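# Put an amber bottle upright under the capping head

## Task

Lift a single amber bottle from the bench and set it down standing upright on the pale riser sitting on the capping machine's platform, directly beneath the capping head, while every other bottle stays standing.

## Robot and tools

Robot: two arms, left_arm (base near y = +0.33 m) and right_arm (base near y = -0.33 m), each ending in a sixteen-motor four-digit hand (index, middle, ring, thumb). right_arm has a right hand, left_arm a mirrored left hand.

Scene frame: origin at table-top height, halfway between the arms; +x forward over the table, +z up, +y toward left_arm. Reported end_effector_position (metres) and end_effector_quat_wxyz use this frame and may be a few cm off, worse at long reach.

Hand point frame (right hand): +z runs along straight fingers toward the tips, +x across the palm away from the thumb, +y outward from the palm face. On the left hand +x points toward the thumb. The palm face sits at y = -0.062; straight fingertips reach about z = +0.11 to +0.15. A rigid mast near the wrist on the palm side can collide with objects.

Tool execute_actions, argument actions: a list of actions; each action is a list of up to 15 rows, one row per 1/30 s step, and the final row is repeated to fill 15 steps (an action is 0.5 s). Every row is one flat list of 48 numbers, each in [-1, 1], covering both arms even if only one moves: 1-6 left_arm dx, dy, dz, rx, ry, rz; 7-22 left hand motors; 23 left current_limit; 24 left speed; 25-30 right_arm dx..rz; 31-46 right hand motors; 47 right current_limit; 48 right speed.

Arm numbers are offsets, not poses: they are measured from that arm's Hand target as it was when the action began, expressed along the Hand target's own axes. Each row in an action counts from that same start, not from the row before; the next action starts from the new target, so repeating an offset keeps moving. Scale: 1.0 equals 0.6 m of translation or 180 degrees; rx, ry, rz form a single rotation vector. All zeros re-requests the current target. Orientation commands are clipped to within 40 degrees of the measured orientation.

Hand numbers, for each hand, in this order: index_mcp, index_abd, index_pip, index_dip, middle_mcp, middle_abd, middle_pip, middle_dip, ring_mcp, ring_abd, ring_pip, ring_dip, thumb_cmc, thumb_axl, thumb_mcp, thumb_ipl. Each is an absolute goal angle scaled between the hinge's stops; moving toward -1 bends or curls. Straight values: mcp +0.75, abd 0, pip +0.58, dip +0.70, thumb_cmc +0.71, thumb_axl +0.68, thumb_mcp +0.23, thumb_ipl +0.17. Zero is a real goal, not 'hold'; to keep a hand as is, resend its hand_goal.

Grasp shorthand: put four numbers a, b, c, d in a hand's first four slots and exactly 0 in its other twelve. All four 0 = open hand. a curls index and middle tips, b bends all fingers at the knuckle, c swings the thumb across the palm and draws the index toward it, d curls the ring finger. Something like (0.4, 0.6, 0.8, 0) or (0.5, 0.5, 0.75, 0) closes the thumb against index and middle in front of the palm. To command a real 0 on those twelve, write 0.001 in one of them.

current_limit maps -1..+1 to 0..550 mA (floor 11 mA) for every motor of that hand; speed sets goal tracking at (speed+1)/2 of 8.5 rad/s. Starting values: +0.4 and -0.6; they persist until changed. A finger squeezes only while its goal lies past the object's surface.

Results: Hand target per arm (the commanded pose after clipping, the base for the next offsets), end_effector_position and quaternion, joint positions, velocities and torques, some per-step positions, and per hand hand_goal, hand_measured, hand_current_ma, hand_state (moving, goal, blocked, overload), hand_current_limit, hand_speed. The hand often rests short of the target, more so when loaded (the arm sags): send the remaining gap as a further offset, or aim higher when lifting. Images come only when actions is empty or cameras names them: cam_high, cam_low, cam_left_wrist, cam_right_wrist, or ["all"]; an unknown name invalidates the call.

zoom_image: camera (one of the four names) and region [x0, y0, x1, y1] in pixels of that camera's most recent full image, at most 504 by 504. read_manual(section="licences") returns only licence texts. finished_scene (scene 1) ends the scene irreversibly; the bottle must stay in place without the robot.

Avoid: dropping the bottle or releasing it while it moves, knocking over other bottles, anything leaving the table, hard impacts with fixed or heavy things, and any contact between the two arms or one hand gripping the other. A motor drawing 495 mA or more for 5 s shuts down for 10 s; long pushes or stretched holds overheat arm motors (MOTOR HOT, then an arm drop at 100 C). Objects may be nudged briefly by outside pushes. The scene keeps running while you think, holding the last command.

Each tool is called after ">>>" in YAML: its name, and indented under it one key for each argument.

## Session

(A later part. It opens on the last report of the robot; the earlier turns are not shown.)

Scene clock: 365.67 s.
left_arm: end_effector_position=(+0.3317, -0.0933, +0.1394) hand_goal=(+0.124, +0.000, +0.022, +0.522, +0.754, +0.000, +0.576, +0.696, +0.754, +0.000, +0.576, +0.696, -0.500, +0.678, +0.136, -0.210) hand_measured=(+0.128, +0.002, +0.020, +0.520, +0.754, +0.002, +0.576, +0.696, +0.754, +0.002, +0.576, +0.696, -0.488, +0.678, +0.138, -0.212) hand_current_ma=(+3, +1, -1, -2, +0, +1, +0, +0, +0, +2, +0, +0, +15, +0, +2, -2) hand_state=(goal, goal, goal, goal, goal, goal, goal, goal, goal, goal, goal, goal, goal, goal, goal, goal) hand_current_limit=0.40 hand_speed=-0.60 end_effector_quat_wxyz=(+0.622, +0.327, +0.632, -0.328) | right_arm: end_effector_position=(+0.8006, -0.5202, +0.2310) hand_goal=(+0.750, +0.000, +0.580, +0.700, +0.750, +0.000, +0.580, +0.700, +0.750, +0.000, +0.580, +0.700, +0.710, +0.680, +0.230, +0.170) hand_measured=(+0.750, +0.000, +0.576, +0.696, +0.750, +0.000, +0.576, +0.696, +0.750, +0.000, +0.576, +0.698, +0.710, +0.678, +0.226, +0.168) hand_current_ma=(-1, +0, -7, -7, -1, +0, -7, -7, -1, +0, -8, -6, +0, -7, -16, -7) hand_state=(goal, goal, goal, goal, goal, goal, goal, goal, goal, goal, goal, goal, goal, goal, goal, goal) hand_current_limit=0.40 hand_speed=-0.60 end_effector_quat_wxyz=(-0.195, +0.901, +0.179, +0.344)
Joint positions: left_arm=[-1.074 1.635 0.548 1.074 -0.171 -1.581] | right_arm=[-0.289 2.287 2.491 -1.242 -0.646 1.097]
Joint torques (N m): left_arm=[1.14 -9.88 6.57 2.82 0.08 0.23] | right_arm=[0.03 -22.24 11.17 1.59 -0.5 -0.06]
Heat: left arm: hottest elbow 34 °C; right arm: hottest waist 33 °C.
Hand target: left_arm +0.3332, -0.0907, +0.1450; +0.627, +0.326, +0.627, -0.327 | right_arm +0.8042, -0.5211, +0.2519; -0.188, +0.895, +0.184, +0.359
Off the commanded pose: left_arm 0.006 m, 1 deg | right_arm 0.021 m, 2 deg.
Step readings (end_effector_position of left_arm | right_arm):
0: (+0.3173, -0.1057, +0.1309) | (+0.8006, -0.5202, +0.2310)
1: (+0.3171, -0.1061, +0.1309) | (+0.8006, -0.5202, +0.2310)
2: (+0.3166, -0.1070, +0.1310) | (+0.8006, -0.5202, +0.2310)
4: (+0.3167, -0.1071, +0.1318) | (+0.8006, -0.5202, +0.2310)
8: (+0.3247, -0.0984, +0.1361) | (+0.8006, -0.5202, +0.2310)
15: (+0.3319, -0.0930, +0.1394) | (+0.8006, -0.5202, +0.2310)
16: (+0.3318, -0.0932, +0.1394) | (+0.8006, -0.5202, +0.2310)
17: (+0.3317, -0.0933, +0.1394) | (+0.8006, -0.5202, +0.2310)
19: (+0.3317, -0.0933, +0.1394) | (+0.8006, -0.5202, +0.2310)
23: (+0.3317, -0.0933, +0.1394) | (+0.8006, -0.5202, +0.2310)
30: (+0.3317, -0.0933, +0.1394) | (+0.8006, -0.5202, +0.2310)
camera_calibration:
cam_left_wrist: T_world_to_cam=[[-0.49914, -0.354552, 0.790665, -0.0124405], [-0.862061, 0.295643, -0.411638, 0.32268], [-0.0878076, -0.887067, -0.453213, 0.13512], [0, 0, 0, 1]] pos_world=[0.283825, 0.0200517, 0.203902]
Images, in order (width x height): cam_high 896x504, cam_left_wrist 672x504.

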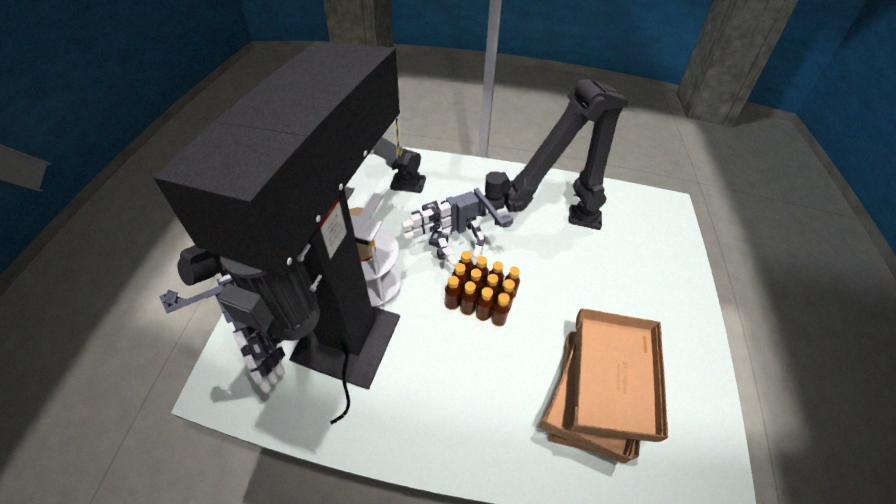

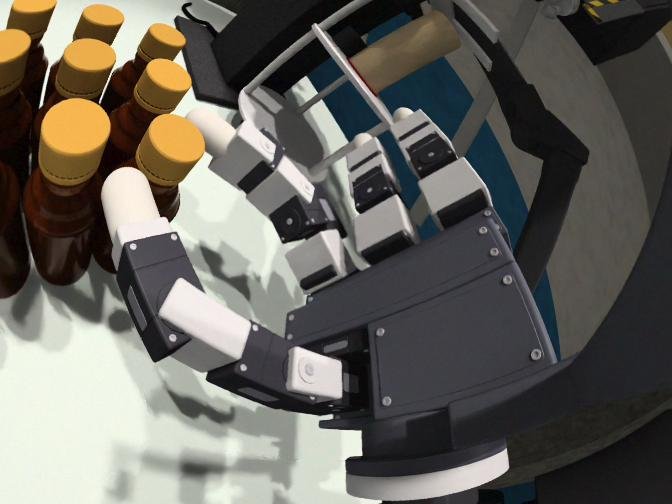

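>>> execute_actions:
  actions:
    - [[0.005,0.0083,-0.0017,0,0,0,0.124,0,0.022,0.522,0.754,0,0.576,0.696,0.754,0,0.576,0.696,-0.5,0.678,0.136,-0.21,0.4,-0.6,0,0,0,0,0,0,0,0,0,0,0,0,0,0,0,0,0,0,0,0,0,0,0.4,-0.6]]
    - [[0,0,0,0,0,0,-0.1585,0,0.0885,0.5585,0.754,0,0.576,0.696,0.754,0,0.576,0.696,-0.5,0.678,-0.112,-0.21,0.4,-0.85,0,0,0,0,0,0,0,0,0,0,0,0,0,0,0,0,0,0,0,0,0,0,0.4,-0.6]]
    - [[0,0,0,0,0,0,-0.1585,0,0.0885,0.5585,0.754,0,0.576,0.696,0.754,0,0.576,0.696,-0.5,0.678,-0.112,-0.21,0.4,-0.85,0,0,0,0,0,0,0,0,0,0,0,0,0,0,0,0,0,0,0,0,0,0,0.4,-0.6]]
  cameras: ["cam_left_wrist", "cam_high"]

>>> zoom_image:
  camera: "cam_left_wrist"
  region: [50, 0, 320, 250]

>>> zoom_image:
  camera: "cam_high"
  region: [420, 210, 540, 330]

Scene clock: 374.93 s.
left_arm: end_effector_position=(+0.3330, -0.0907, +0.1368) hand_goal=(-0.158, +0.000, +0.088, +0.558, +0.754, +0.000, +0.576, +0.696, +0.754, +0.000, +0.576, +0.696, -0.500, +0.678, -0.112, -0.210) hand_measured=(+0.006, +0.002, +0.126, +0.576, +0.754, +0.002, +0.576, +0.696, +0.754, +0.002, +0.576, +0.696, -0.488, +0.680, +0.000, -0.196) hand_current_ma=(+385, +1, +73, +28, +0, +1, +0, +0, +0, +2, +0, +0, +15, +1, +385, +28) hand_state=(blocked, goal, blocked, goal, goal, goal, goal, goal, goal, goal, goal, goal, goal, goal, blocked, goal) hand_current_limit=0.40 hand_speed=-0.85 end_effector_quat_wxyz=(+0.619, +0.330, +0.633, -0.328) | right_arm: end_effector_position=(+0.8006, -0.5202, +0.2310) hand_goal=(+0.750, +0.000, +0.580, +0.700, +0.750, +0.000, +0.580, +0.700, +0.750, +0.000, +0.580, +0.700, +0.710, +0.680, +0.230, +0.170) hand_measured=(+0.750, +0.000, +0.576, +0.696, +0.750, +0.000, +0.576, +0.696, +0.750, +0.000, +0.576, +0.698, +0.710, +0.678, +0.226, +0.168) hand_current_ma=(-1, +0, -7, -7, -1, +0, -7, -7, -1, +0, -8, -6, +0, -7, -16, -7) hand_state=(goal, goal, goal, goal, goal, goal, goal, goal, goal, goal, goal, goal, goal, goal, goal, goal) hand_current_limit=0.40 hand_speed=-0.60 end_effector_quat_wxyz=(-0.195, +0.901, +0.179, +0.344)
Joint positions: left_arm=[-1.066 1.635 0.542 1.074 -0.158 -1.581] | right_arm=[-0.289 2.287 2.491 -1.242 -0.646 1.097]
Joint torques (N m): left_arm=[1.67 -9.82 6.53 3.3 0.09 0.28] | right_arm=[0.03 -22.24 11.19 1.59 -0.5 -0.05]
Heat: left arm: hottest elbow 34 °C; right arm: hottest waist 33 °C.
Hand target: left_arm +0.3368, -0.0870, +0.1421; +0.627, +0.326, +0.627, -0.327 | right_arm +0.8042, -0.5211, +0.2519; -0.188, +0.895, +0.184, +0.359
Off the commanded pose: left_arm 0.008 m, 1 deg | right_arm 0.021 m, 2 deg.
Step readings (end_effector_position of left_arm | right_arm):
0: (+0.3317, -0.0933, +0.1394) | (+0.8006, -0.5202, +0.2310)
1: (+0.3317, -0.0934, +0.1394) | (+0.8006, -0.5202, +0.2310)
2: (+0.3317, -0.0936, +0.1394) | (+0.8006, -0.5202, +0.2310)
4: (+0.3315, -0.0937, +0.1389) | (+0.8006, -0.5202, +0.2310)
8: (+0.3318, -0.0920, +0.1372) | (+0.8006, -0.5202, +0.2310)
15: (+0.3329, -0.0907, +0.1367) | (+0.8006, -0.5202, +0.2310)
16: (+0.3329, -0.0907, +0.1367) | (+0.8006, -0.5202, +0.2310)
17: (+0.3329, -0.0907, +0.1367) | (+0.8006, -0.5202, +0.2310)
19: (+0.3329, -0.0907, +0.1367) | (+0.8006, -0.5202, +0.2310)
23: (+0.3329, -0.0907, +0.1367) | (+0.8006, -0.5202, +0.2310)
30: (+0.3329, -0.0907, +0.1367) | (+0.8006, -0.5202, +0.2310)
31: (+0.3329, -0.0907, +0.1367) | (+0.8006, -0.5202, +0.2310)
32: (+0.3330, -0.0907, +0.1368) | (+0.8006, -0.5202, +0.2310)
34: (+0.3330, -0.0907, +0.1368) | (+0.8006, -0.5202, +0.2310)
38: (+0.3330, -0.0907, +0.1368) | (+0.8006, -0.5202, +0.2310)
45: (+0.3330, -0.0907, +0.1368) | (+0.8006, -0.5202, +0.2310)
camera_calibration:
cam_left_wrist: T_world_to_cam=[[-0.498648, -0.357025, 0.789863, -0.0091122], [-0.8618, 0.301975, -0.407567, 0.321819], [-0.0930074, -0.883937, -0.458264, 0.139126], [0, 0, 0, 1]] pos_world=[0.28574, 0.0225436, 0.202117]
Images, in order (width x height): cam_high 896x504, cam_left_wrist 672x504.

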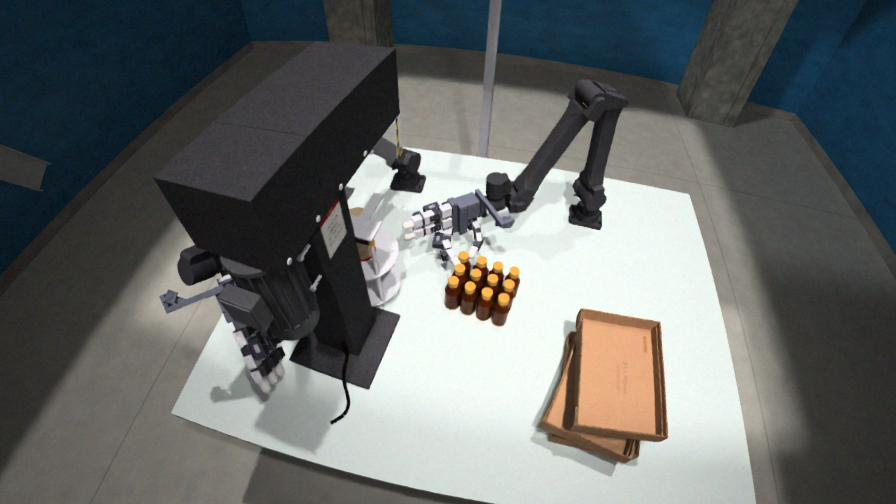

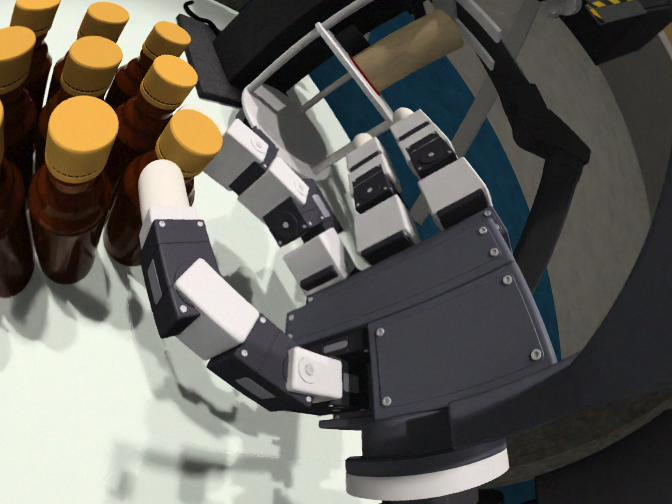

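Scaled by 1.867 from the camera's 672x504 image, which has a finer 960x720 frame.

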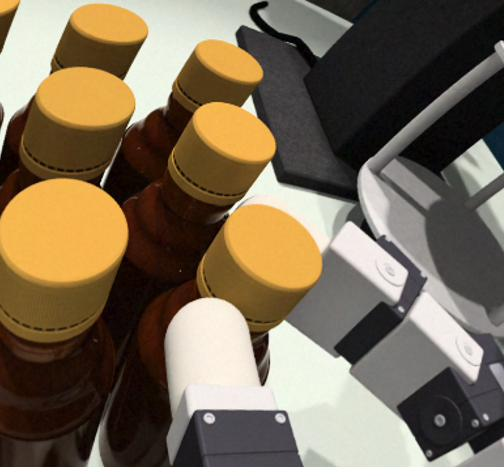

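Scaled by 4.200 from the camera's 896x504 image, which has a finer 1280x720 frame.

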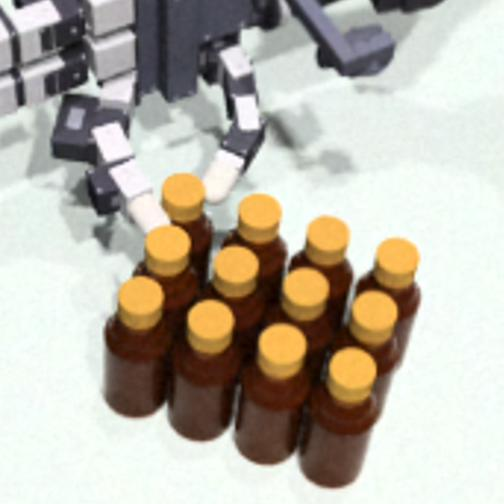

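>>> zoom_image:
  camera: "cam_left_wrist"
  region: [80, 90, 240, 290]

>>> zoom_image:
  camera: "cam_high"
  region: [445, 240, 495, 300]

Scaled by 2.520 from the camera's 672x504 image, which has a finer 960x720 frame.

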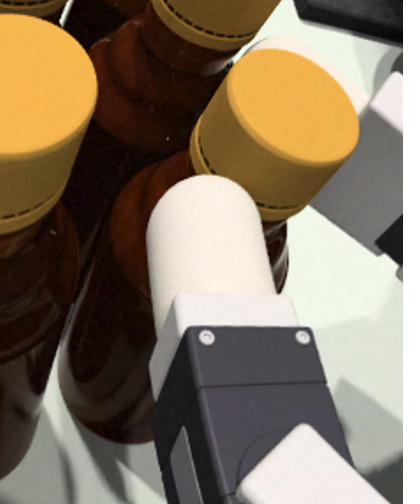

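Scaled by 8.400 from the camera's 896x504 image, which has a finer 1280x720 frame.

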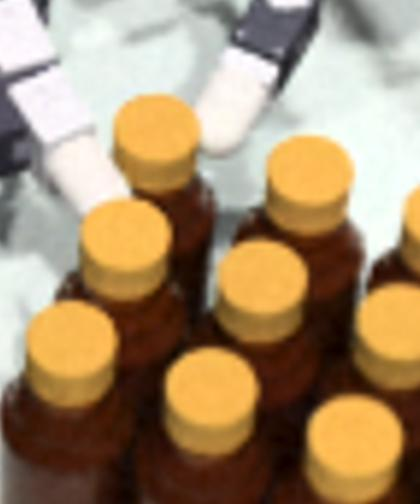

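>>> execute_actions:
  actions:
    - [[0,0,-0.0133,0,0,0,-0.1585,0,0.0885,0.5585,0.754,0,0.576,0.696,0.754,0,0.576,0.696,-0.5,0.678,-0.112,-0.21,0.4,-0.85,0,0,0,0,0,0,0,0,0,0,0,0,0,0,0,0,0,0,0,0,0,0,0.4,-0.6]]
  cameras: ["cam_left_wrist", "cam_high"]

>>> zoom_image:
  camera: "cam_high"
  region: [420, 210, 540, 330]

>>> zoom_image:
  camera: "cam_left_wrist"
  region: [50, 0, 320, 250]

Scene clock: 388.13 s.
left_arm: end_effector_position=(+0.3303, -0.0850, +0.1358) hand_goal=(-0.158, +0.000, +0.088, +0.558, +0.754, +0.000, +0.576, +0.696, +0.754, +0.000, +0.576, +0.696, -0.500, +0.678, -0.112, -0.210) hand_measured=(+0.006, +0.000, +0.134, +0.582, +0.754, +0.002, +0.576, +0.696, +0.754, +0.002, +0.576, +0.696, -0.488, +0.680, -0.012, -0.196) hand_current_ma=(+385, +0, +101, +39, +0, +1, +0, +0, +0, +2, +0, +0, +15, +1, +385, +29) hand_state=(blocked, goal, blocked, blocked, goal, goal, goal, goal, goal, goal, goal, goal, goal, goal, blocked, goal) hand_current_limit=0.40 hand_speed=-0.85 end_effector_quat_wxyz=(+0.619, +0.331, +0.633, -0.327) | right_arm: end_effector_position=(+0.8006, -0.5202, +0.2310) hand_goal=(+0.750, +0.000, +0.580, +0.700, +0.750, +0.000, +0.580, +0.700, +0.750, +0.000, +0.580, +0.700, +0.710, +0.680, +0.230, +0.170) hand_measured=(+0.750, +0.000, +0.576, +0.696, +0.750, +0.000, +0.576, +0.696, +0.750, +0.000, +0.576, +0.698, +0.710, +0.678, +0.226, +0.168) hand_current_ma=(-1, +0, -7, -7, -1, +0, -7, -7, -1, +0, -8, -6, +0, -7, -16, -7) hand_state=(goal, goal, goal, goal, goal, goal, goal, goal, goal, goal, goal, goal, goal, goal, goal, goal) hand_current_limit=0.40 hand_speed=-0.60 end_effector_quat_wxyz=(-0.195, +0.901, +0.179, +0.344)
Joint positions: left_arm=[-1.066 1.628 0.524 1.083 -0.158 -1.577] | right_arm=[-0.289 2.287 2.491 -1.242 -0.646 1.097]
Joint torques (N m): left_arm=[1.55 -10.4 5.98 3.34 -0.09 0.21] | right_arm=[0.09 -22.18 11.17 1.63 -0.5 -0.06]
Heat: left arm: hottest elbow 33 °C; right arm: hottest elbow 33 °C.
Hand target: left_arm +0.3323, -0.0804, +0.1418; +0.627, +0.326, +0.627, -0.327 | right_arm +0.8042, -0.5211, +0.2519; -0.188, +0.895, +0.184, +0.359
Off the commanded pose: left_arm 0.008 m, 1 deg | right_arm 0.021 m, 2 deg.
Step readings (end_effector_position of left_arm | right_arm):
0: (+0.3330, -0.0907, +0.1368) | (+0.8006, -0.5202, +0.2310)
1: (+0.3329, -0.0905, +0.1366) | (+0.8006, -0.5202, +0.2310)
2: (+0.3327, -0.0902, +0.1363) | (+0.8006, -0.5202, +0.2310)
4: (+0.3321, -0.0888, +0.1359) | (+0.8006, -0.5202, +0.2310)
8: (+0.3307, -0.0859, +0.1359) | (+0.8006, -0.5202, +0.2310)
15: (+0.3303, -0.0850, +0.1358) | (+0.8006, -0.5202, +0.2310)
camera_calibration:
cam_left_wrist: T_world_to_cam=[[-0.500569, -0.35926, 0.787632, -0.00686647], [-0.860791, 0.303277, -0.408732, 0.317334], [-0.0920296, -0.882585, -0.461058, 0.143609], [0, 0, 0, 1]] pos_world=[0.282937, 0.0280403, 0.201325]
Images, in order (width x height): cam_high 896x504, cam_left_wrist 672x504.

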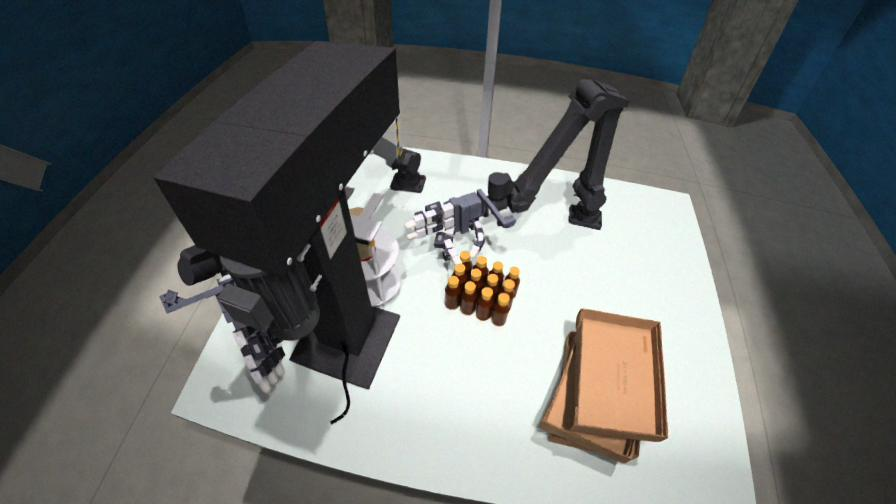

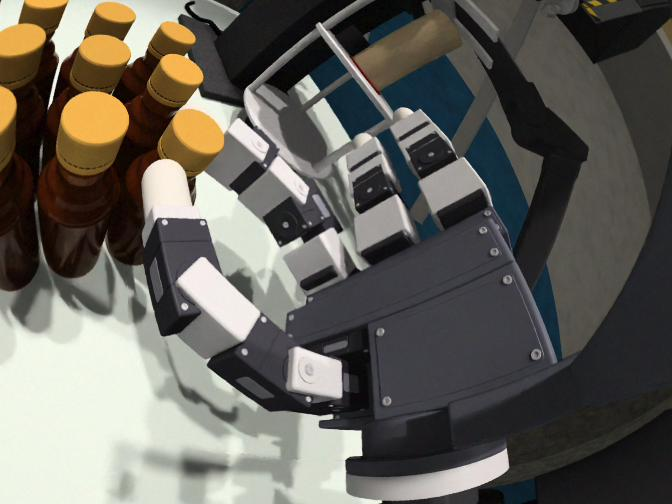

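Scaled by 4.200 from the camera's 896x504 image, which has a finer 1280x720 frame.

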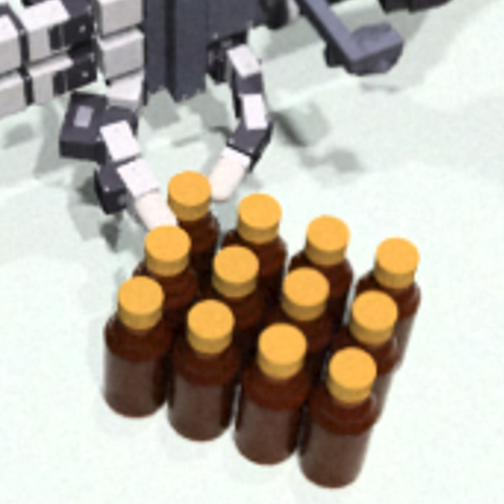

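Scaled by 1.867 from the camera's 672x504 image, which has a finer 960x720 frame.

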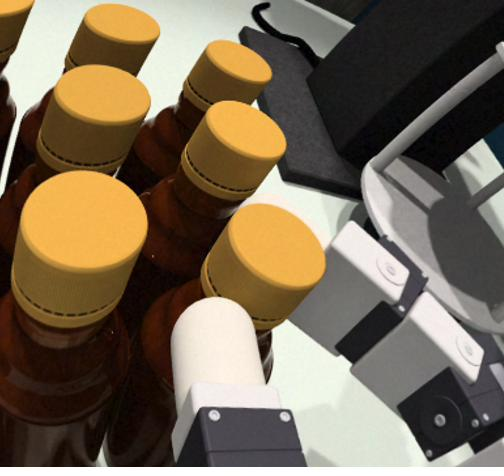

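>>> execute_actions:
  actions:
    - [[-0.05,0,0,0,0,0,-0.1585,0,0.0885,0.5585,0.754,0,0.576,0.696,0.754,0,0.576,0.696,-0.5,0.678,-0.112,-0.21,0.5,-0.85,0,0,0,0,0,0,0,0,0,0,0,0,0,0,0,0,0,0,0,0,0,0,0.4,-0.6]]
    - [[-0.07,0,0,0,0,0,-0.1585,0,0.0885,0.5585,0.754,0,0.576,0.696,0.754,0,0.576,0.696,-0.5,0.678,-0.112,-0.21,0.5,-0.85,0,0,0,0,0,0,0,0,0,0,0,0,0,0,0,0,0,0,0,0,0,0,0.4,-0.6]]
  cameras: ["cam_left_wrist", "cam_high", "cam_low"]

>>> zoom_image:
  camera: "cam_high"
  region: [400, 170, 540, 330]

>>> zoom_image:
  camera: "cam_low"
  region: [490, 190, 640, 300]

Scene clock: 394.50 s.
left_arm: end_effector_position=(+0.3223, -0.0689, +0.1844) hand_goal=(-0.158, +0.000, +0.088, +0.558, +0.754, +0.000, +0.576, +0.696, +0.754, +0.000, +0.576, +0.696, -0.500, +0.678, -0.112, -0.210) hand_measured=(+0.006, +0.026, +0.136, +0.582, +0.754, +0.002, +0.576, +0.696, +0.754, +0.002, +0.576, +0.696, -0.458, +0.696, -0.018, -0.194) hand_current_ma=(+413, +36, +106, +42, +0, +1, +0, +0, +0, +2, +0, +0, +91, +37, +397, +32) hand_state=(blocked, blocked, blocked, blocked, goal, goal, goal, goal, goal, goal, goal, goal, blocked, goal, blocked, goal) hand_current_limit=0.50 hand_speed=-0.85 end_effector_quat_wxyz=(+0.607, +0.334, +0.645, -0.323) | right_arm: end_effector_position=(+0.8006, -0.5202, +0.2310) hand_goal=(+0.750, +0.000, +0.580, +0.700, +0.750, +0.000, +0.580, +0.700, +0.750, +0.000, +0.580, +0.700, +0.710, +0.680, +0.230, +0.170) hand_measured=(+0.750, +0.000, +0.576, +0.696, +0.750, +0.000, +0.576, +0.696, +0.750, +0.000, +0.576, +0.698, +0.710, +0.678, +0.226, +0.168) hand_current_ma=(-1, +0, -7, -7, -1, +0, -7, -7, -1, +0, -8, -6, +0, -7, -16, -7) hand_state=(goal, goal, goal, goal, goal, goal, goal, goal, goal, goal, goal, goal, goal, goal, goal, goal) hand_current_limit=0.40 hand_speed=-0.60 end_effector_quat_wxyz=(-0.195, +0.901, +0.179, +0.344)
Joint positions: left_arm=[-1.066 1.394 0.518 0.82 -0.158 -1.59] | right_arm=[-0.289 2.287 2.491 -1.242 -0.646 1.097]
Joint torques (N m): left_arm=[1.55 -8.47 12.74 2.36 -0.09 0.31] | right_arm=[0.03 -22.18 11.18 1.62 -0.49 -0.06]
Heat: left arm: hottest elbow 33 °C; right arm: hottest elbow 33 °C.
Hand target: left_arm +0.3323, -0.0804, +0.2139; +0.627, +0.326, +0.627, -0.327 | right_arm +0.8042, -0.5211, +0.2519; -0.188, +0.895, +0.184, +0.359
Off the commanded pose: left_arm 0.033 m, 3 deg | right_arm 0.021 m, 2 deg.
Step readings (end_effector_position of left_arm | right_arm):
0: (+0.3303, -0.0850, +0.1358) | (+0.8006, -0.5202, +0.2310)
1: (+0.3303, -0.0850, +0.1361) | (+0.8006, -0.5202, +0.2310)
2: (+0.3303, -0.0849, +0.1376) | (+0.8006, -0.5202, +0.2310)
4: (+0.3295, -0.0834, +0.1401) | (+0.8006, -0.5202, +0.2310)
8: (+0.3278, -0.0802, +0.1494) | (+0.8006, -0.5202, +0.2310)
15: (+0.3273, -0.0791, +0.1566) | (+0.8006, -0.5202, +0.2310)
16: (+0.3272, -0.0790, +0.1557) | (+0.8006, -0.5202, +0.2310)
17: (+0.3270, -0.0785, +0.1549) | (+0.8006, -0.5202, +0.2310)
19: (+0.3259, -0.0764, +0.1560) | (+0.8006, -0.5202, +0.2310)
23: (+0.3238, -0.0722, +0.1746) | (+0.8006, -0.5202, +0.2310)
30: (+0.3224, -0.0692, +0.1867) | (+0.8006, -0.5202, +0.2310)
camera_calibration:
cam_left_wrist: T_world_to_cam=[[-0.479864, -0.379136, 0.791193, -0.0521042], [-0.871129, 0.313039, -0.378339, 0.323827], [-0.104232, -0.870783, -0.480493, 0.187804], [0, 0, 0, 1]] pos_world=[0.276667, 0.0424114, 0.253979]
Images, in order (width x height): cam_high 896x504, cam_low 896x504, cam_left_wrist 672x504.

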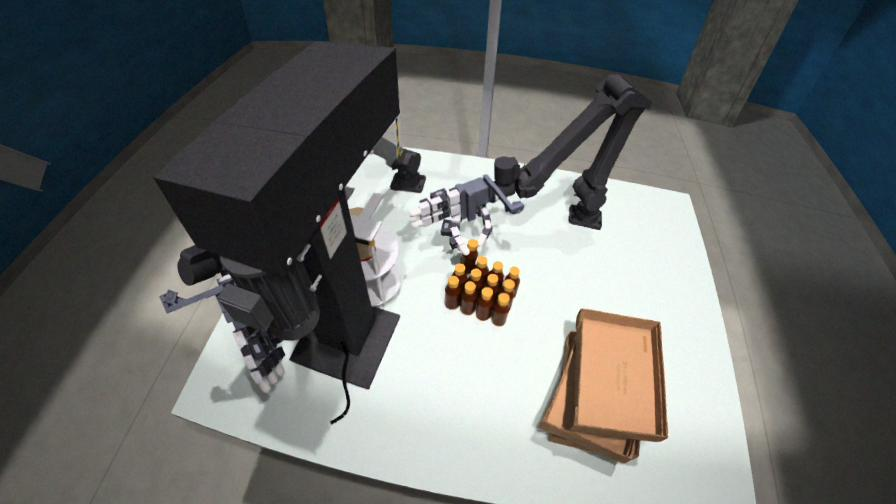

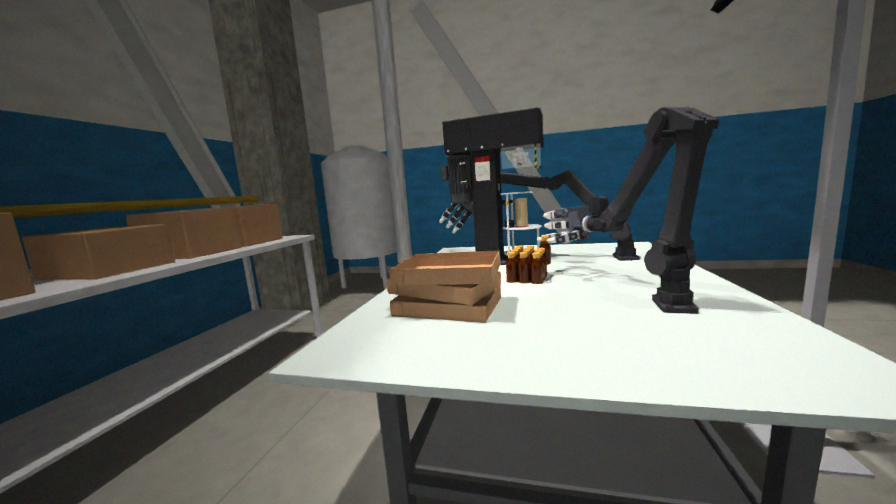

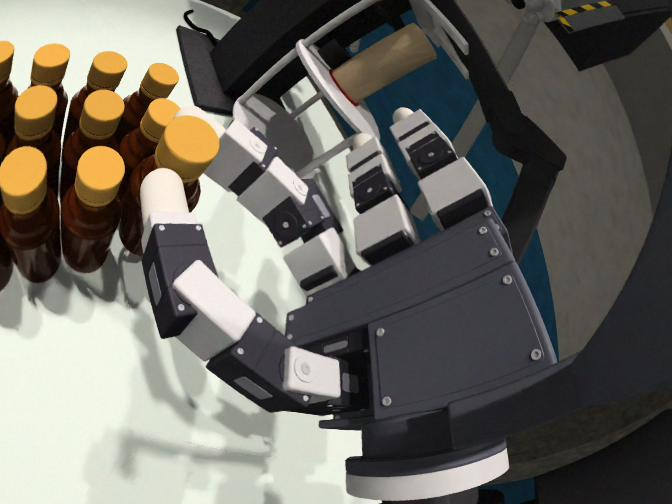

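Scaled by 3.150 from the camera's 896x504 image, which has a finer 1280x720 frame.

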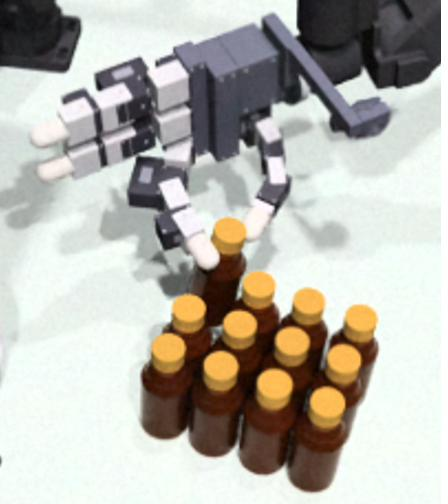

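Scaled by 3.360 from the camera's 896x504 image, which has a finer 1280x720 frame.

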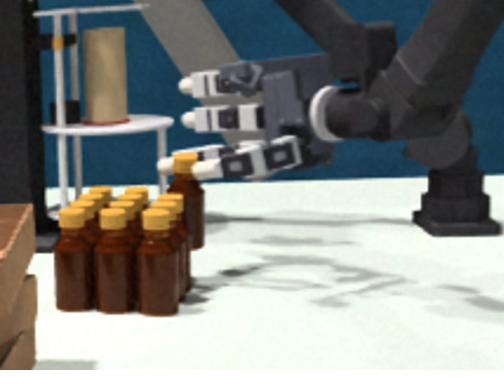

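>>> zoom_image:
  camera: "cam_left_wrist"
  region: [420, 0, 672, 120]

>>> zoom_image:
  camera: "cam_low"
  region: [500, 135, 560, 195]

Scaled by 2.000 from the camera's 672x504 image, which has a finer 960x720 frame.

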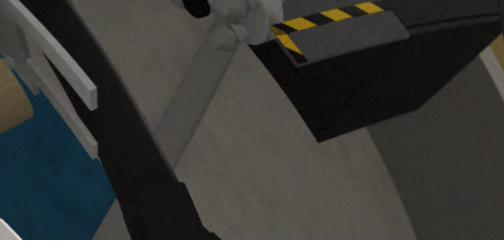

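Scaled by 8.400 from the camera's 896x504 image, which has a finer 1280x720 frame.

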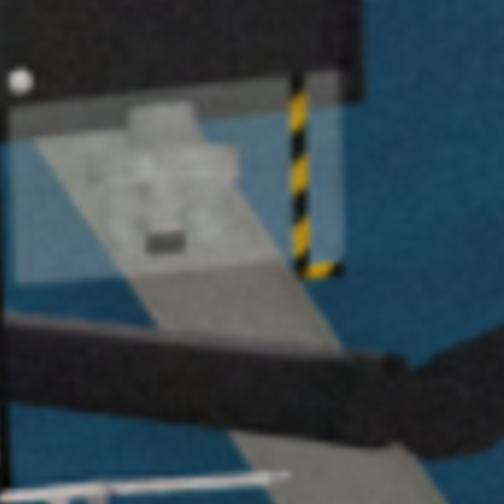

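>>> execute_actions:
  actions:
    - [[-0.1167,-0.0397,0.013,0,0,0,-0.1585,0,0.0885,0.5585,0.9,0,0.576,0.696,0.9,0,0.576,0.696,-0.5,0.678,-0.112,-0.21,0.5,-0.85,0,0,0,0,0,0,0,0,0,0,0,0,0,0,0,0,0,0,0,0,0,0,0.4,-0.6]]
    - [[-0.1167,-0.052,0.0452,0.05,0,0,-0.1585,0,0.0885,0.5585,0.9,0,0.576,0.696,0.9,0,0.576,0.696,-0.5,0.678,-0.112,-0.21,0.5,-0.85,0,0,0,0,0,0,0,0,0,0,0,0,0,0,0,0,0,0,0,0,0,0,0.4,-0.6]]
    - [[-0.1,-0.0515,0.0675,0.05,0,0,-0.1585,0,0.0885,0.5585,0.9,0,0.576,0.696,0.9,0,0.576,0.696,-0.5,0.678,-0.112,-0.21,0.5,-0.85,0,0,0,0,0,0,0,0,0,0,0,0,0,0,0,0,0,0,0,0,0,0,0.4,-0.6]]
  cameras: ["cam_left_wrist", "cam_high", "cam_low"]

>>> zoom_image:
  camera: "cam_high"
  region: [340, 90, 540, 290]

>>> zoom_image:
  camera: "cam_low"
  region: [490, 135, 640, 285]

Scene clock: 454.00 s.
left_arm: end_effector_position=(+0.2948, -0.1803, +0.3676) hand_goal=(-0.158, +0.000, +0.088, +0.558, +0.900, +0.000, +0.576, +0.696, +0.900, +0.000, +0.576, +0.696, -0.500, +0.678, -0.112, -0.210) hand_measured=(+0.006, +0.022, +0.138, +0.584, +0.898, +0.002, +0.576, +0.696, +0.898, +0.004, +0.576, +0.696, -0.448, +0.702, -0.022, -0.194) hand_current_ma=(+413, +27, +109, +43, -1, +1, +0, +0, -1, +2, +0, +0, +120, +53, +370, +37) hand_state=(blocked, blocked, blocked, blocked, goal, goal, goal, goal, goal, goal, goal, goal, blocked, blocked, blocked, goal) hand_current_limit=0.50 hand_speed=-0.85 end_effector_quat_wxyz=(+0.543, +0.425, +0.595, -0.412) | right_arm: end_effector_position=(+0.8006, -0.5202, +0.2310) hand_goal=(+0.750, +0.000, +0.580, +0.700, +0.750, +0.000, +0.580, +0.700, +0.750, +0.000, +0.580, +0.700, +0.710, +0.680, +0.230, +0.170) hand_measured=(+0.750, +0.000, +0.576, +0.696, +0.750, +0.000, +0.576, +0.696, +0.750, +0.000, +0.576, +0.698, +0.710, +0.678, +0.226, +0.168) hand_current_ma=(-1, +0, -7, -7, -1, +0, -7, -7, -1, +0, -8, -6, +0, -7, -16, -7) hand_state=(goal, goal, goal, goal, goal, goal, goal, goal, goal, goal, goal, goal, goal, goal, goal, goal) hand_current_limit=0.40 hand_speed=-0.60 end_effector_quat_wxyz=(-0.195, +0.901, +0.179, +0.344)
Joint positions: left_arm=[-1.117 1.237 0.971 0.196 0.093 -1.593] | right_arm=[-0.289 2.287 2.491 -1.242 -0.646 1.097]
Joint torques (N m): left_arm=[0.09 -9.23 17.63 2.65 -0.01 0.3] | right_arm=[0.09 -22.18 11.15 1.62 -0.5 -0.07]
Heat: left arm: hottest elbow 37 °C; right arm: hottest elbow 33 °C.
Hand target: left_arm +0.2973, -0.1902, +0.4141; +0.569, +0.420, +0.568, -0.421 | right_arm +0.8042, -0.5211, +0.2519; -0.188, +0.895, +0.184, +0.359
Off the commanded pose: left_arm 0.048 m, 4 deg | right_arm 0.021 m, 2 deg.
Step readings (end_effector_position of left_arm | right_arm):
0: (+0.3223, -0.0689, +0.1844) | (+0.8006, -0.5202, +0.2310)
1: (+0.3224, -0.0687, +0.1841) | (+0.8006, -0.5202, +0.2310)
2: (+0.3229, -0.0682, +0.1847) | (+0.8006, -0.5202, +0.2310)
4: (+0.3218, -0.0670, +0.1882) | (+0.8006, -0.5202, +0.2310)
8: (+0.3145, -0.0720, +0.2188) | (+0.8006, -0.5202, +0.2310)
15: (+0.3133, -0.0855, +0.2591) | (+0.8006, -0.5202, +0.2310)
16: (+0.3131, -0.0866, +0.2591) | (+0.8006, -0.5202, +0.2310)
17: (+0.3112, -0.0903, +0.2584) | (+0.8006, -0.5202, +0.2310)
19: (+0.3061, -0.0999, +0.2568) | (+0.8006, -0.5202, +0.2310)
23: (+0.3007, -0.1133, +0.2742) | (+0.8006, -0.5202, +0.2310)
30: (+0.3024, -0.1260, +0.3155) | (+0.8006, -0.5202, +0.2310)
31: (+0.3019, -0.1277, +0.3173) | (+0.8006, -0.5202, +0.2310)
32: (+0.2996, -0.1319, +0.3183) | (+0.8006, -0.5202, +0.2310)
34: (+0.2945, -0.1423, +0.3216) | (+0.8006, -0.5202, +0.2310)
38: (+0.2902, -0.1583, +0.3457) | (+0.8006, -0.5202, +0.2310)
45: (+0.2918, -0.1721, +0.3862) | (+0.8006, -0.5202, +0.2310)
camera_calibration:
cam_left_wrist: T_world_to_cam=[[-0.55364, -0.22662, 0.801328, -0.206949], [-0.746831, 0.56082, -0.357385, 0.404387], [-0.36841, -0.796319, -0.47974, 0.267061], [0, 0, 0, 1]] pos_world=[0.285822, -0.0610213, 0.438475]
Images, in order (width x height): cam_high 896x504, cam_low 896x504, cam_left_wrist 672x504.

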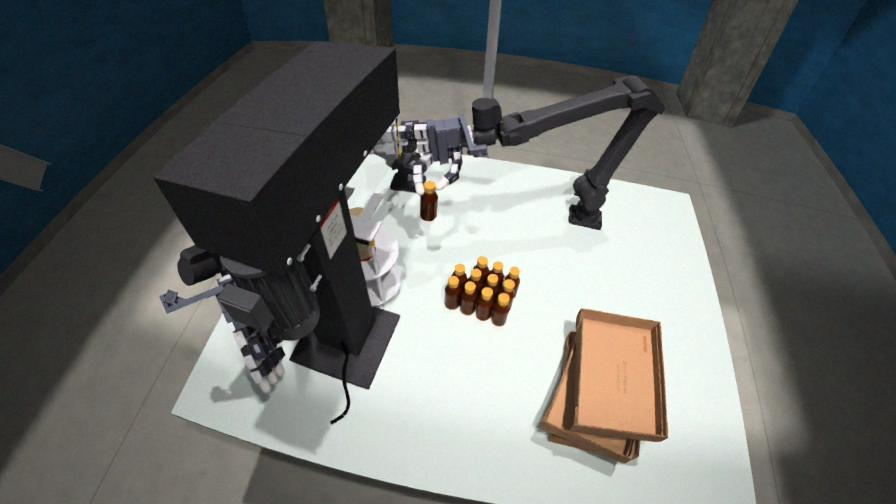

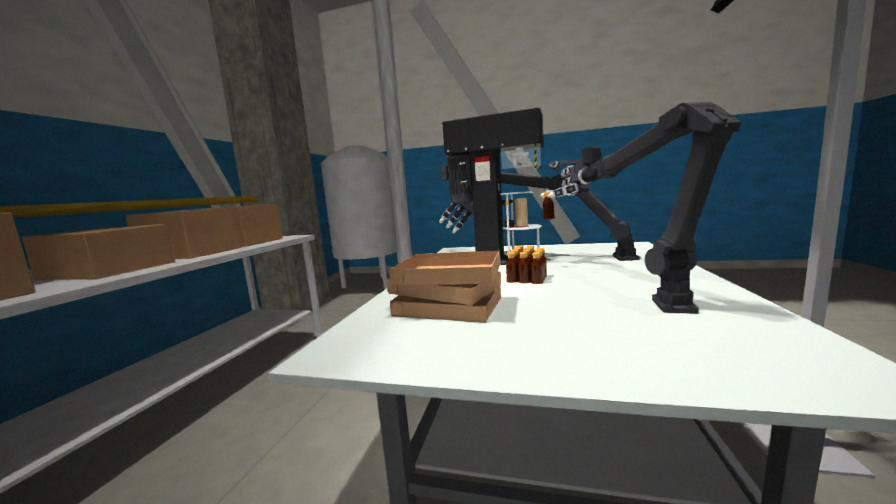

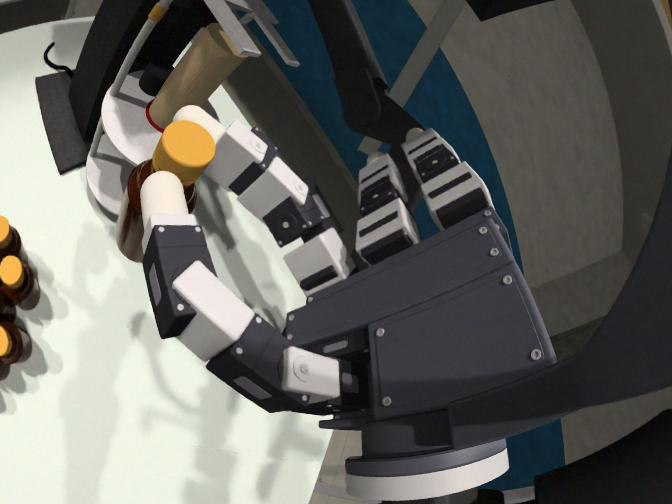

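Scaled by 2.520 from the camera's 896x504 image, which has a finer 1280x720 frame.

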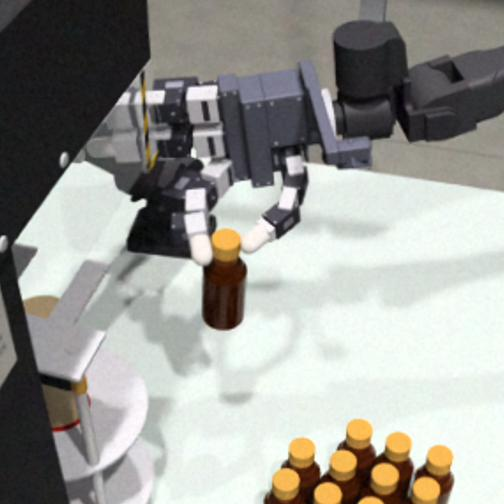

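Scaled by 3.360 from the camera's 896x504 image, which has a finer 1280x720 frame.

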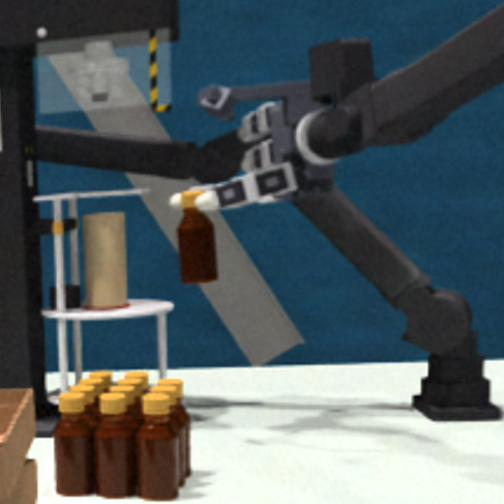

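>>> execute_actions:
  actions:
    - [[-0.1024,-0.0609,0.1101,0.0317,0.0027,0.0122,-0.1585,0,0.0885,0.5585,0.9,0,0.576,0.696,0.9,0,0.576,0.696,-0.5,0.678,-0.112,-0.21,0.5,-0.85,0,0,0,0,0,0,0,0,0,0,0,0,0,0,0,0,0,0,0,0,0,0,0.4,-0.6]]
    - [[-0.1056,-0.0461,0.1153,0.0317,0.0027,0.0122,-0.1585,0,0.0885,0.5585,0.9,0,0.576,0.696,0.9,0,0.576,0.696,-0.5,0.678,-0.112,-0.21,0.5,-0.85,0,0,0,0,0,0,0,0,0,0,0,0,0,0,0,0,0,0,0,0,0,0,0.4,-0.6]]
    - [[0,0,0,0.0317,0.0027,0.0122,-0.1585,0,0.0885,0.5585,0.9,0,0.576,0.696,0.9,0,0.576,0.696,-0.5,0.678,-0.112,-0.21,0.5,-0.85,0,0,0,0,0,0,0,0,0,0,0,0,0,0,0,0,0,0,0,0,0,0,0.4,-0.6]]
  cameras: ["cam_left_wrist", "cam_high", "cam_low"]

>>> zoom_image:
  camera: "cam_high"
  region: [330, 90, 500, 290]

>>> zoom_image:
  camera: "cam_low"
  region: [490, 135, 640, 285]

>>> zoom_image:
  camera: "cam_left_wrist"
  region: [50, 0, 450, 250]

Scene clock: 477.07 s.
left_arm: end_effector_position=(+0.2884, -0.1826, +0.3370) hand_goal=(-0.158, +0.000, +0.088, +0.558, +0.900, +0.000, +0.576, +0.696, +0.900, +0.000, +0.576, +0.696, -0.500, +0.678, -0.112, -0.210) hand_measured=(+0.006, +0.016, +0.138, +0.584, +0.898, +0.002, +0.576, +0.696, +0.898, +0.004, +0.576, +0.696, -0.446, +0.704, -0.024, -0.194) hand_current_ma=(+412, +19, +109, +43, -1, +1, +0, +0, -1, +2, +0, +0, +130, +59, +358, +37) hand_state=(blocked, goal, blocked, blocked, goal, goal, goal, goal, goal, goal, goal, goal, blocked, blocked, blocked, goal) hand_current_limit=0.50 hand_speed=-0.85 end_effector_quat_wxyz=(+0.496, +0.458, +0.593, -0.438) | right_arm: end_effector_position=(+0.8006, -0.5202, +0.2310) hand_goal=(+0.750, +0.000, +0.580, +0.700, +0.750, +0.000, +0.580, +0.700, +0.750, +0.000, +0.580, +0.700, +0.710, +0.680, +0.230, +0.170) hand_measured=(+0.750, +0.000, +0.576, +0.696, +0.750, +0.000, +0.576, +0.696, +0.750, +0.000, +0.576, +0.698, +0.710, +0.678, +0.226, +0.168) hand_current_ma=(-1, +0, -7, -7, -1, +0, -7, -7, -1, +0, -8, -6, +0, -7, -16, -7) hand_state=(goal, goal, goal, goal, goal, goal, goal, goal, goal, goal, goal, goal, goal, goal, goal, goal) hand_current_limit=0.40 hand_speed=-0.60 end_effector_quat_wxyz=(-0.195, +0.901, +0.179, +0.344)
Joint positions: left_arm=[-1.082 1.24 0.935 0.177 0.238 -1.607] | right_arm=[-0.289 2.287 2.491 -1.242 -0.646 1.097]
Joint torques (N m): left_arm=[1.73 -9.7 13.19 2.63 0.03 0.5] | right_arm=[0.15 -22.18 11.19 1.61 -0.5 -0.05]
Heat: left arm: hottest elbow 43 °C; right arm: hottest elbow 33 °C.
Hand target: left_arm +0.2931, -0.1804, +0.3593; +0.516, +0.464, +0.576, -0.432 | right_arm +0.8042, -0.5211, +0.2519; -0.188, +0.895, +0.184, +0.359
Off the commanded pose: left_arm 0.023 m, 3 deg | right_arm 0.021 m, 2 deg.
led back after a hold (left arm): the arm was led back toward your command in small steps, so it may still be short of it.
Step readings (end_effector_position of left_arm | right_arm):
0: (+0.2948, -0.1803, +0.3676) | (+0.8006, -0.5202, +0.2310)
1: (+0.2948, -0.1803, +0.3676) | (+0.8006, -0.5202, +0.2310) HELD (not all sent) left_arm
2: (+0.2947, -0.1803, +0.3675) | (+0.8006, -0.5202, +0.2310) HELD (not all sent) left_arm
4: (+0.2947, -0.1803, +0.3672) | (+0.8006, -0.5202, +0.2310)
6: (+0.2937, -0.1807, +0.3651) | (+0.8006, -0.5202, +0.2310) HELD (not all sent) left_arm
8: (+0.2935, -0.1808, +0.3637) | (+0.8006, -0.5202, +0.2310) HELD (not all sent) left_arm
10: (+0.2935, -0.1810, +0.3627) | (+0.8006, -0.5202, +0.2310) HELD (not all sent) left_arm
15: (+0.2930, -0.1804, +0.3595) | (+0.8006, -0.5202, +0.2310)
16: (+0.2930, -0.1803, +0.3587) | (+0.8006, -0.5202, +0.2310) HELD (not all sent) left_arm
17: (+0.2928, -0.1801, +0.3572) | (+0.8006, -0.5202, +0.2310) HELD (not all sent) left_arm
19: (+0.2925, -0.1796, +0.3548) | (+0.8006, -0.5202, +0.2310) HELD (not all sent) left_arm
23: (+0.2920, -0.1787, +0.3506) | (+0.8006, -0.5202, +0.2310) HELD (not all sent) left_arm
30: (+0.2917, -0.1783, +0.3483) | (+0.8006, -0.5202, +0.2310) HELD (not all sent) left_arm
31: (+0.2917, -0.1783, +0.3483) | (+0.8006, -0.5202, +0.2310)
32: (+0.2913, -0.1787, +0.3483) | (+0.8006, -0.5202, +0.2310)
34: (+0.2891, -0.1806, +0.3477) | (+0.8006, -0.5202, +0.2310)
38: (+0.2830, -0.1862, +0.3438) | (+0.8006, -0.5202, +0.2310)
45: (+0.2858, -0.1838, +0.3367) | (+0.8006, -0.5202, +0.2310)
HELD (not all sent) left_arm: steps 1 to 2, 6 to 8, 10 to 14 and 16 to 30.
pose unreachable (left arm): on one or more control steps of this call, first in action 0 (counted from 0), this arm could not follow its commanded pose, so it was not sent that pose on those steps. It may still have moved: this result reports where it is.
cause: moving toward the commanded pose would bring a part of the arm too close to another arm (a part of this arm just beyond joint 6 (wrist roll) and a part of the right arm just beyond its joint 2 (shoulder), 37 mm apart when this arm was first held).
camera_calibration:
cam_left_wrist: T_world_to_cam=[[-0.536805, -0.203093, 0.818898, -0.192977], [-0.697368, 0.653114, -0.295162, 0.371566], [-0.474888, -0.729517, -0.492225, 0.295205], [0, 0, 0, 1]] pos_world=[0.295717, -0.0665105, 0.413008]
Images, in order (width x height): cam_high 896x504, cam_low 896x504, cam_left_wrist 672x504.

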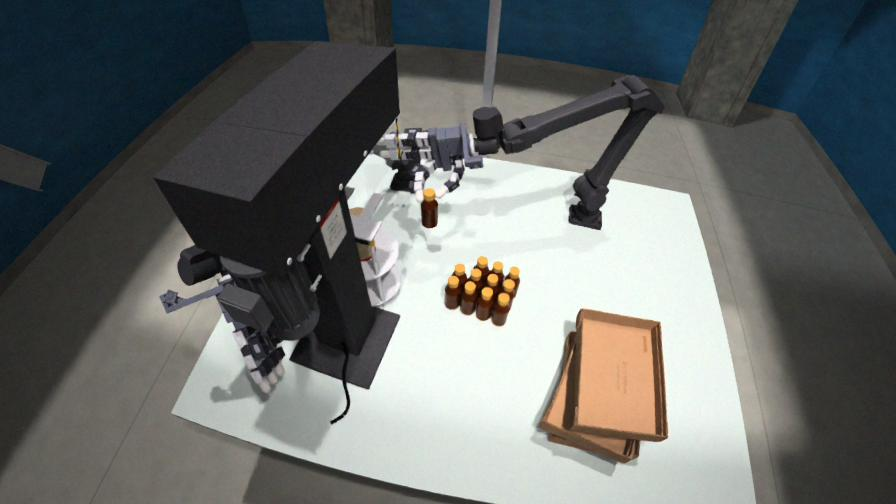

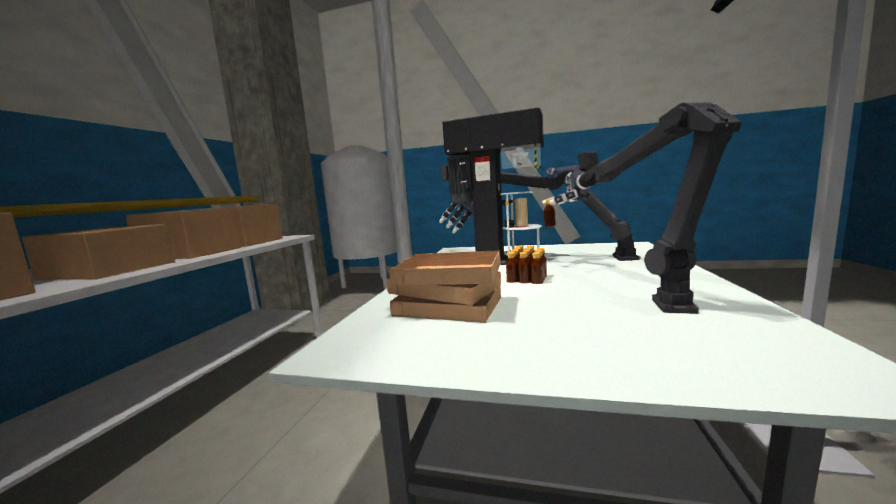

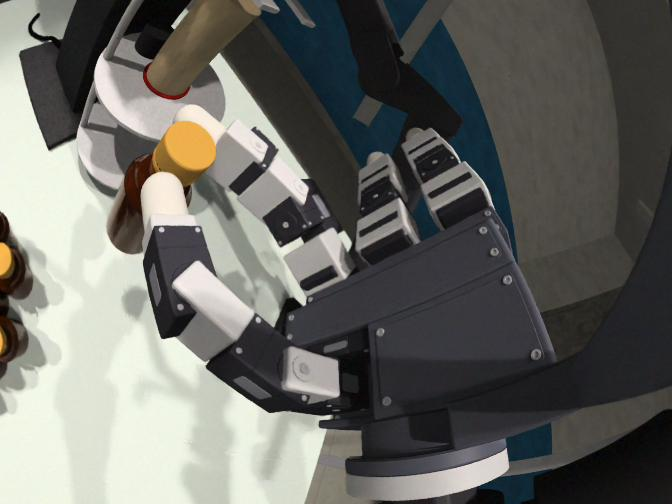

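Scaled by 2.520 from the camera's 896x504 image, which has a finer 1280x720 frame.

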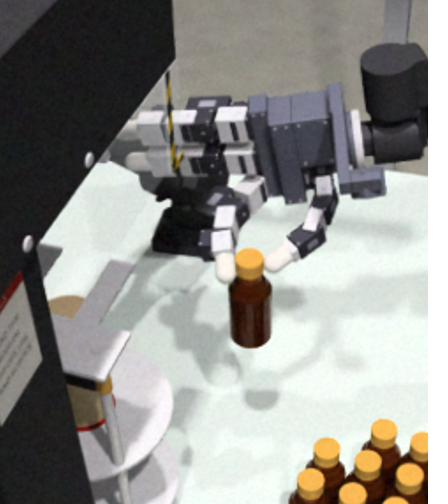

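Scaled by 3.360 from the camera's 896x504 image, which has a finer 1280x720 frame.

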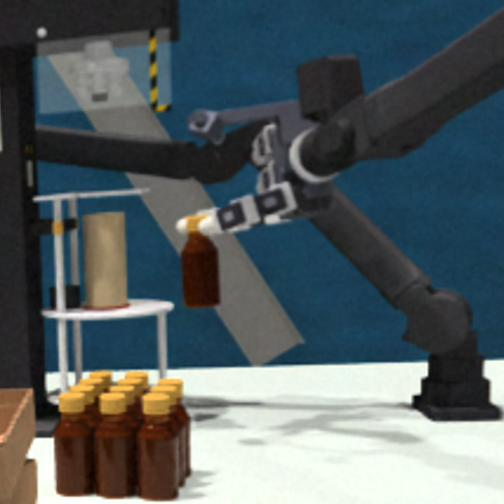

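Scaled by 1.260 from the camera's 672x504 image, which has a finer 960x720 frame.

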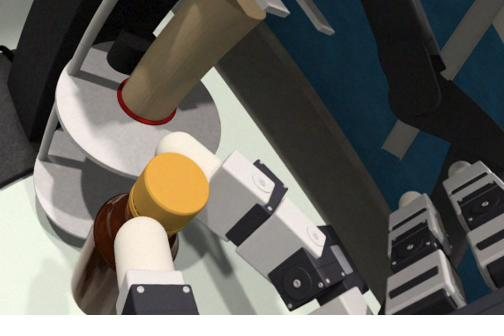

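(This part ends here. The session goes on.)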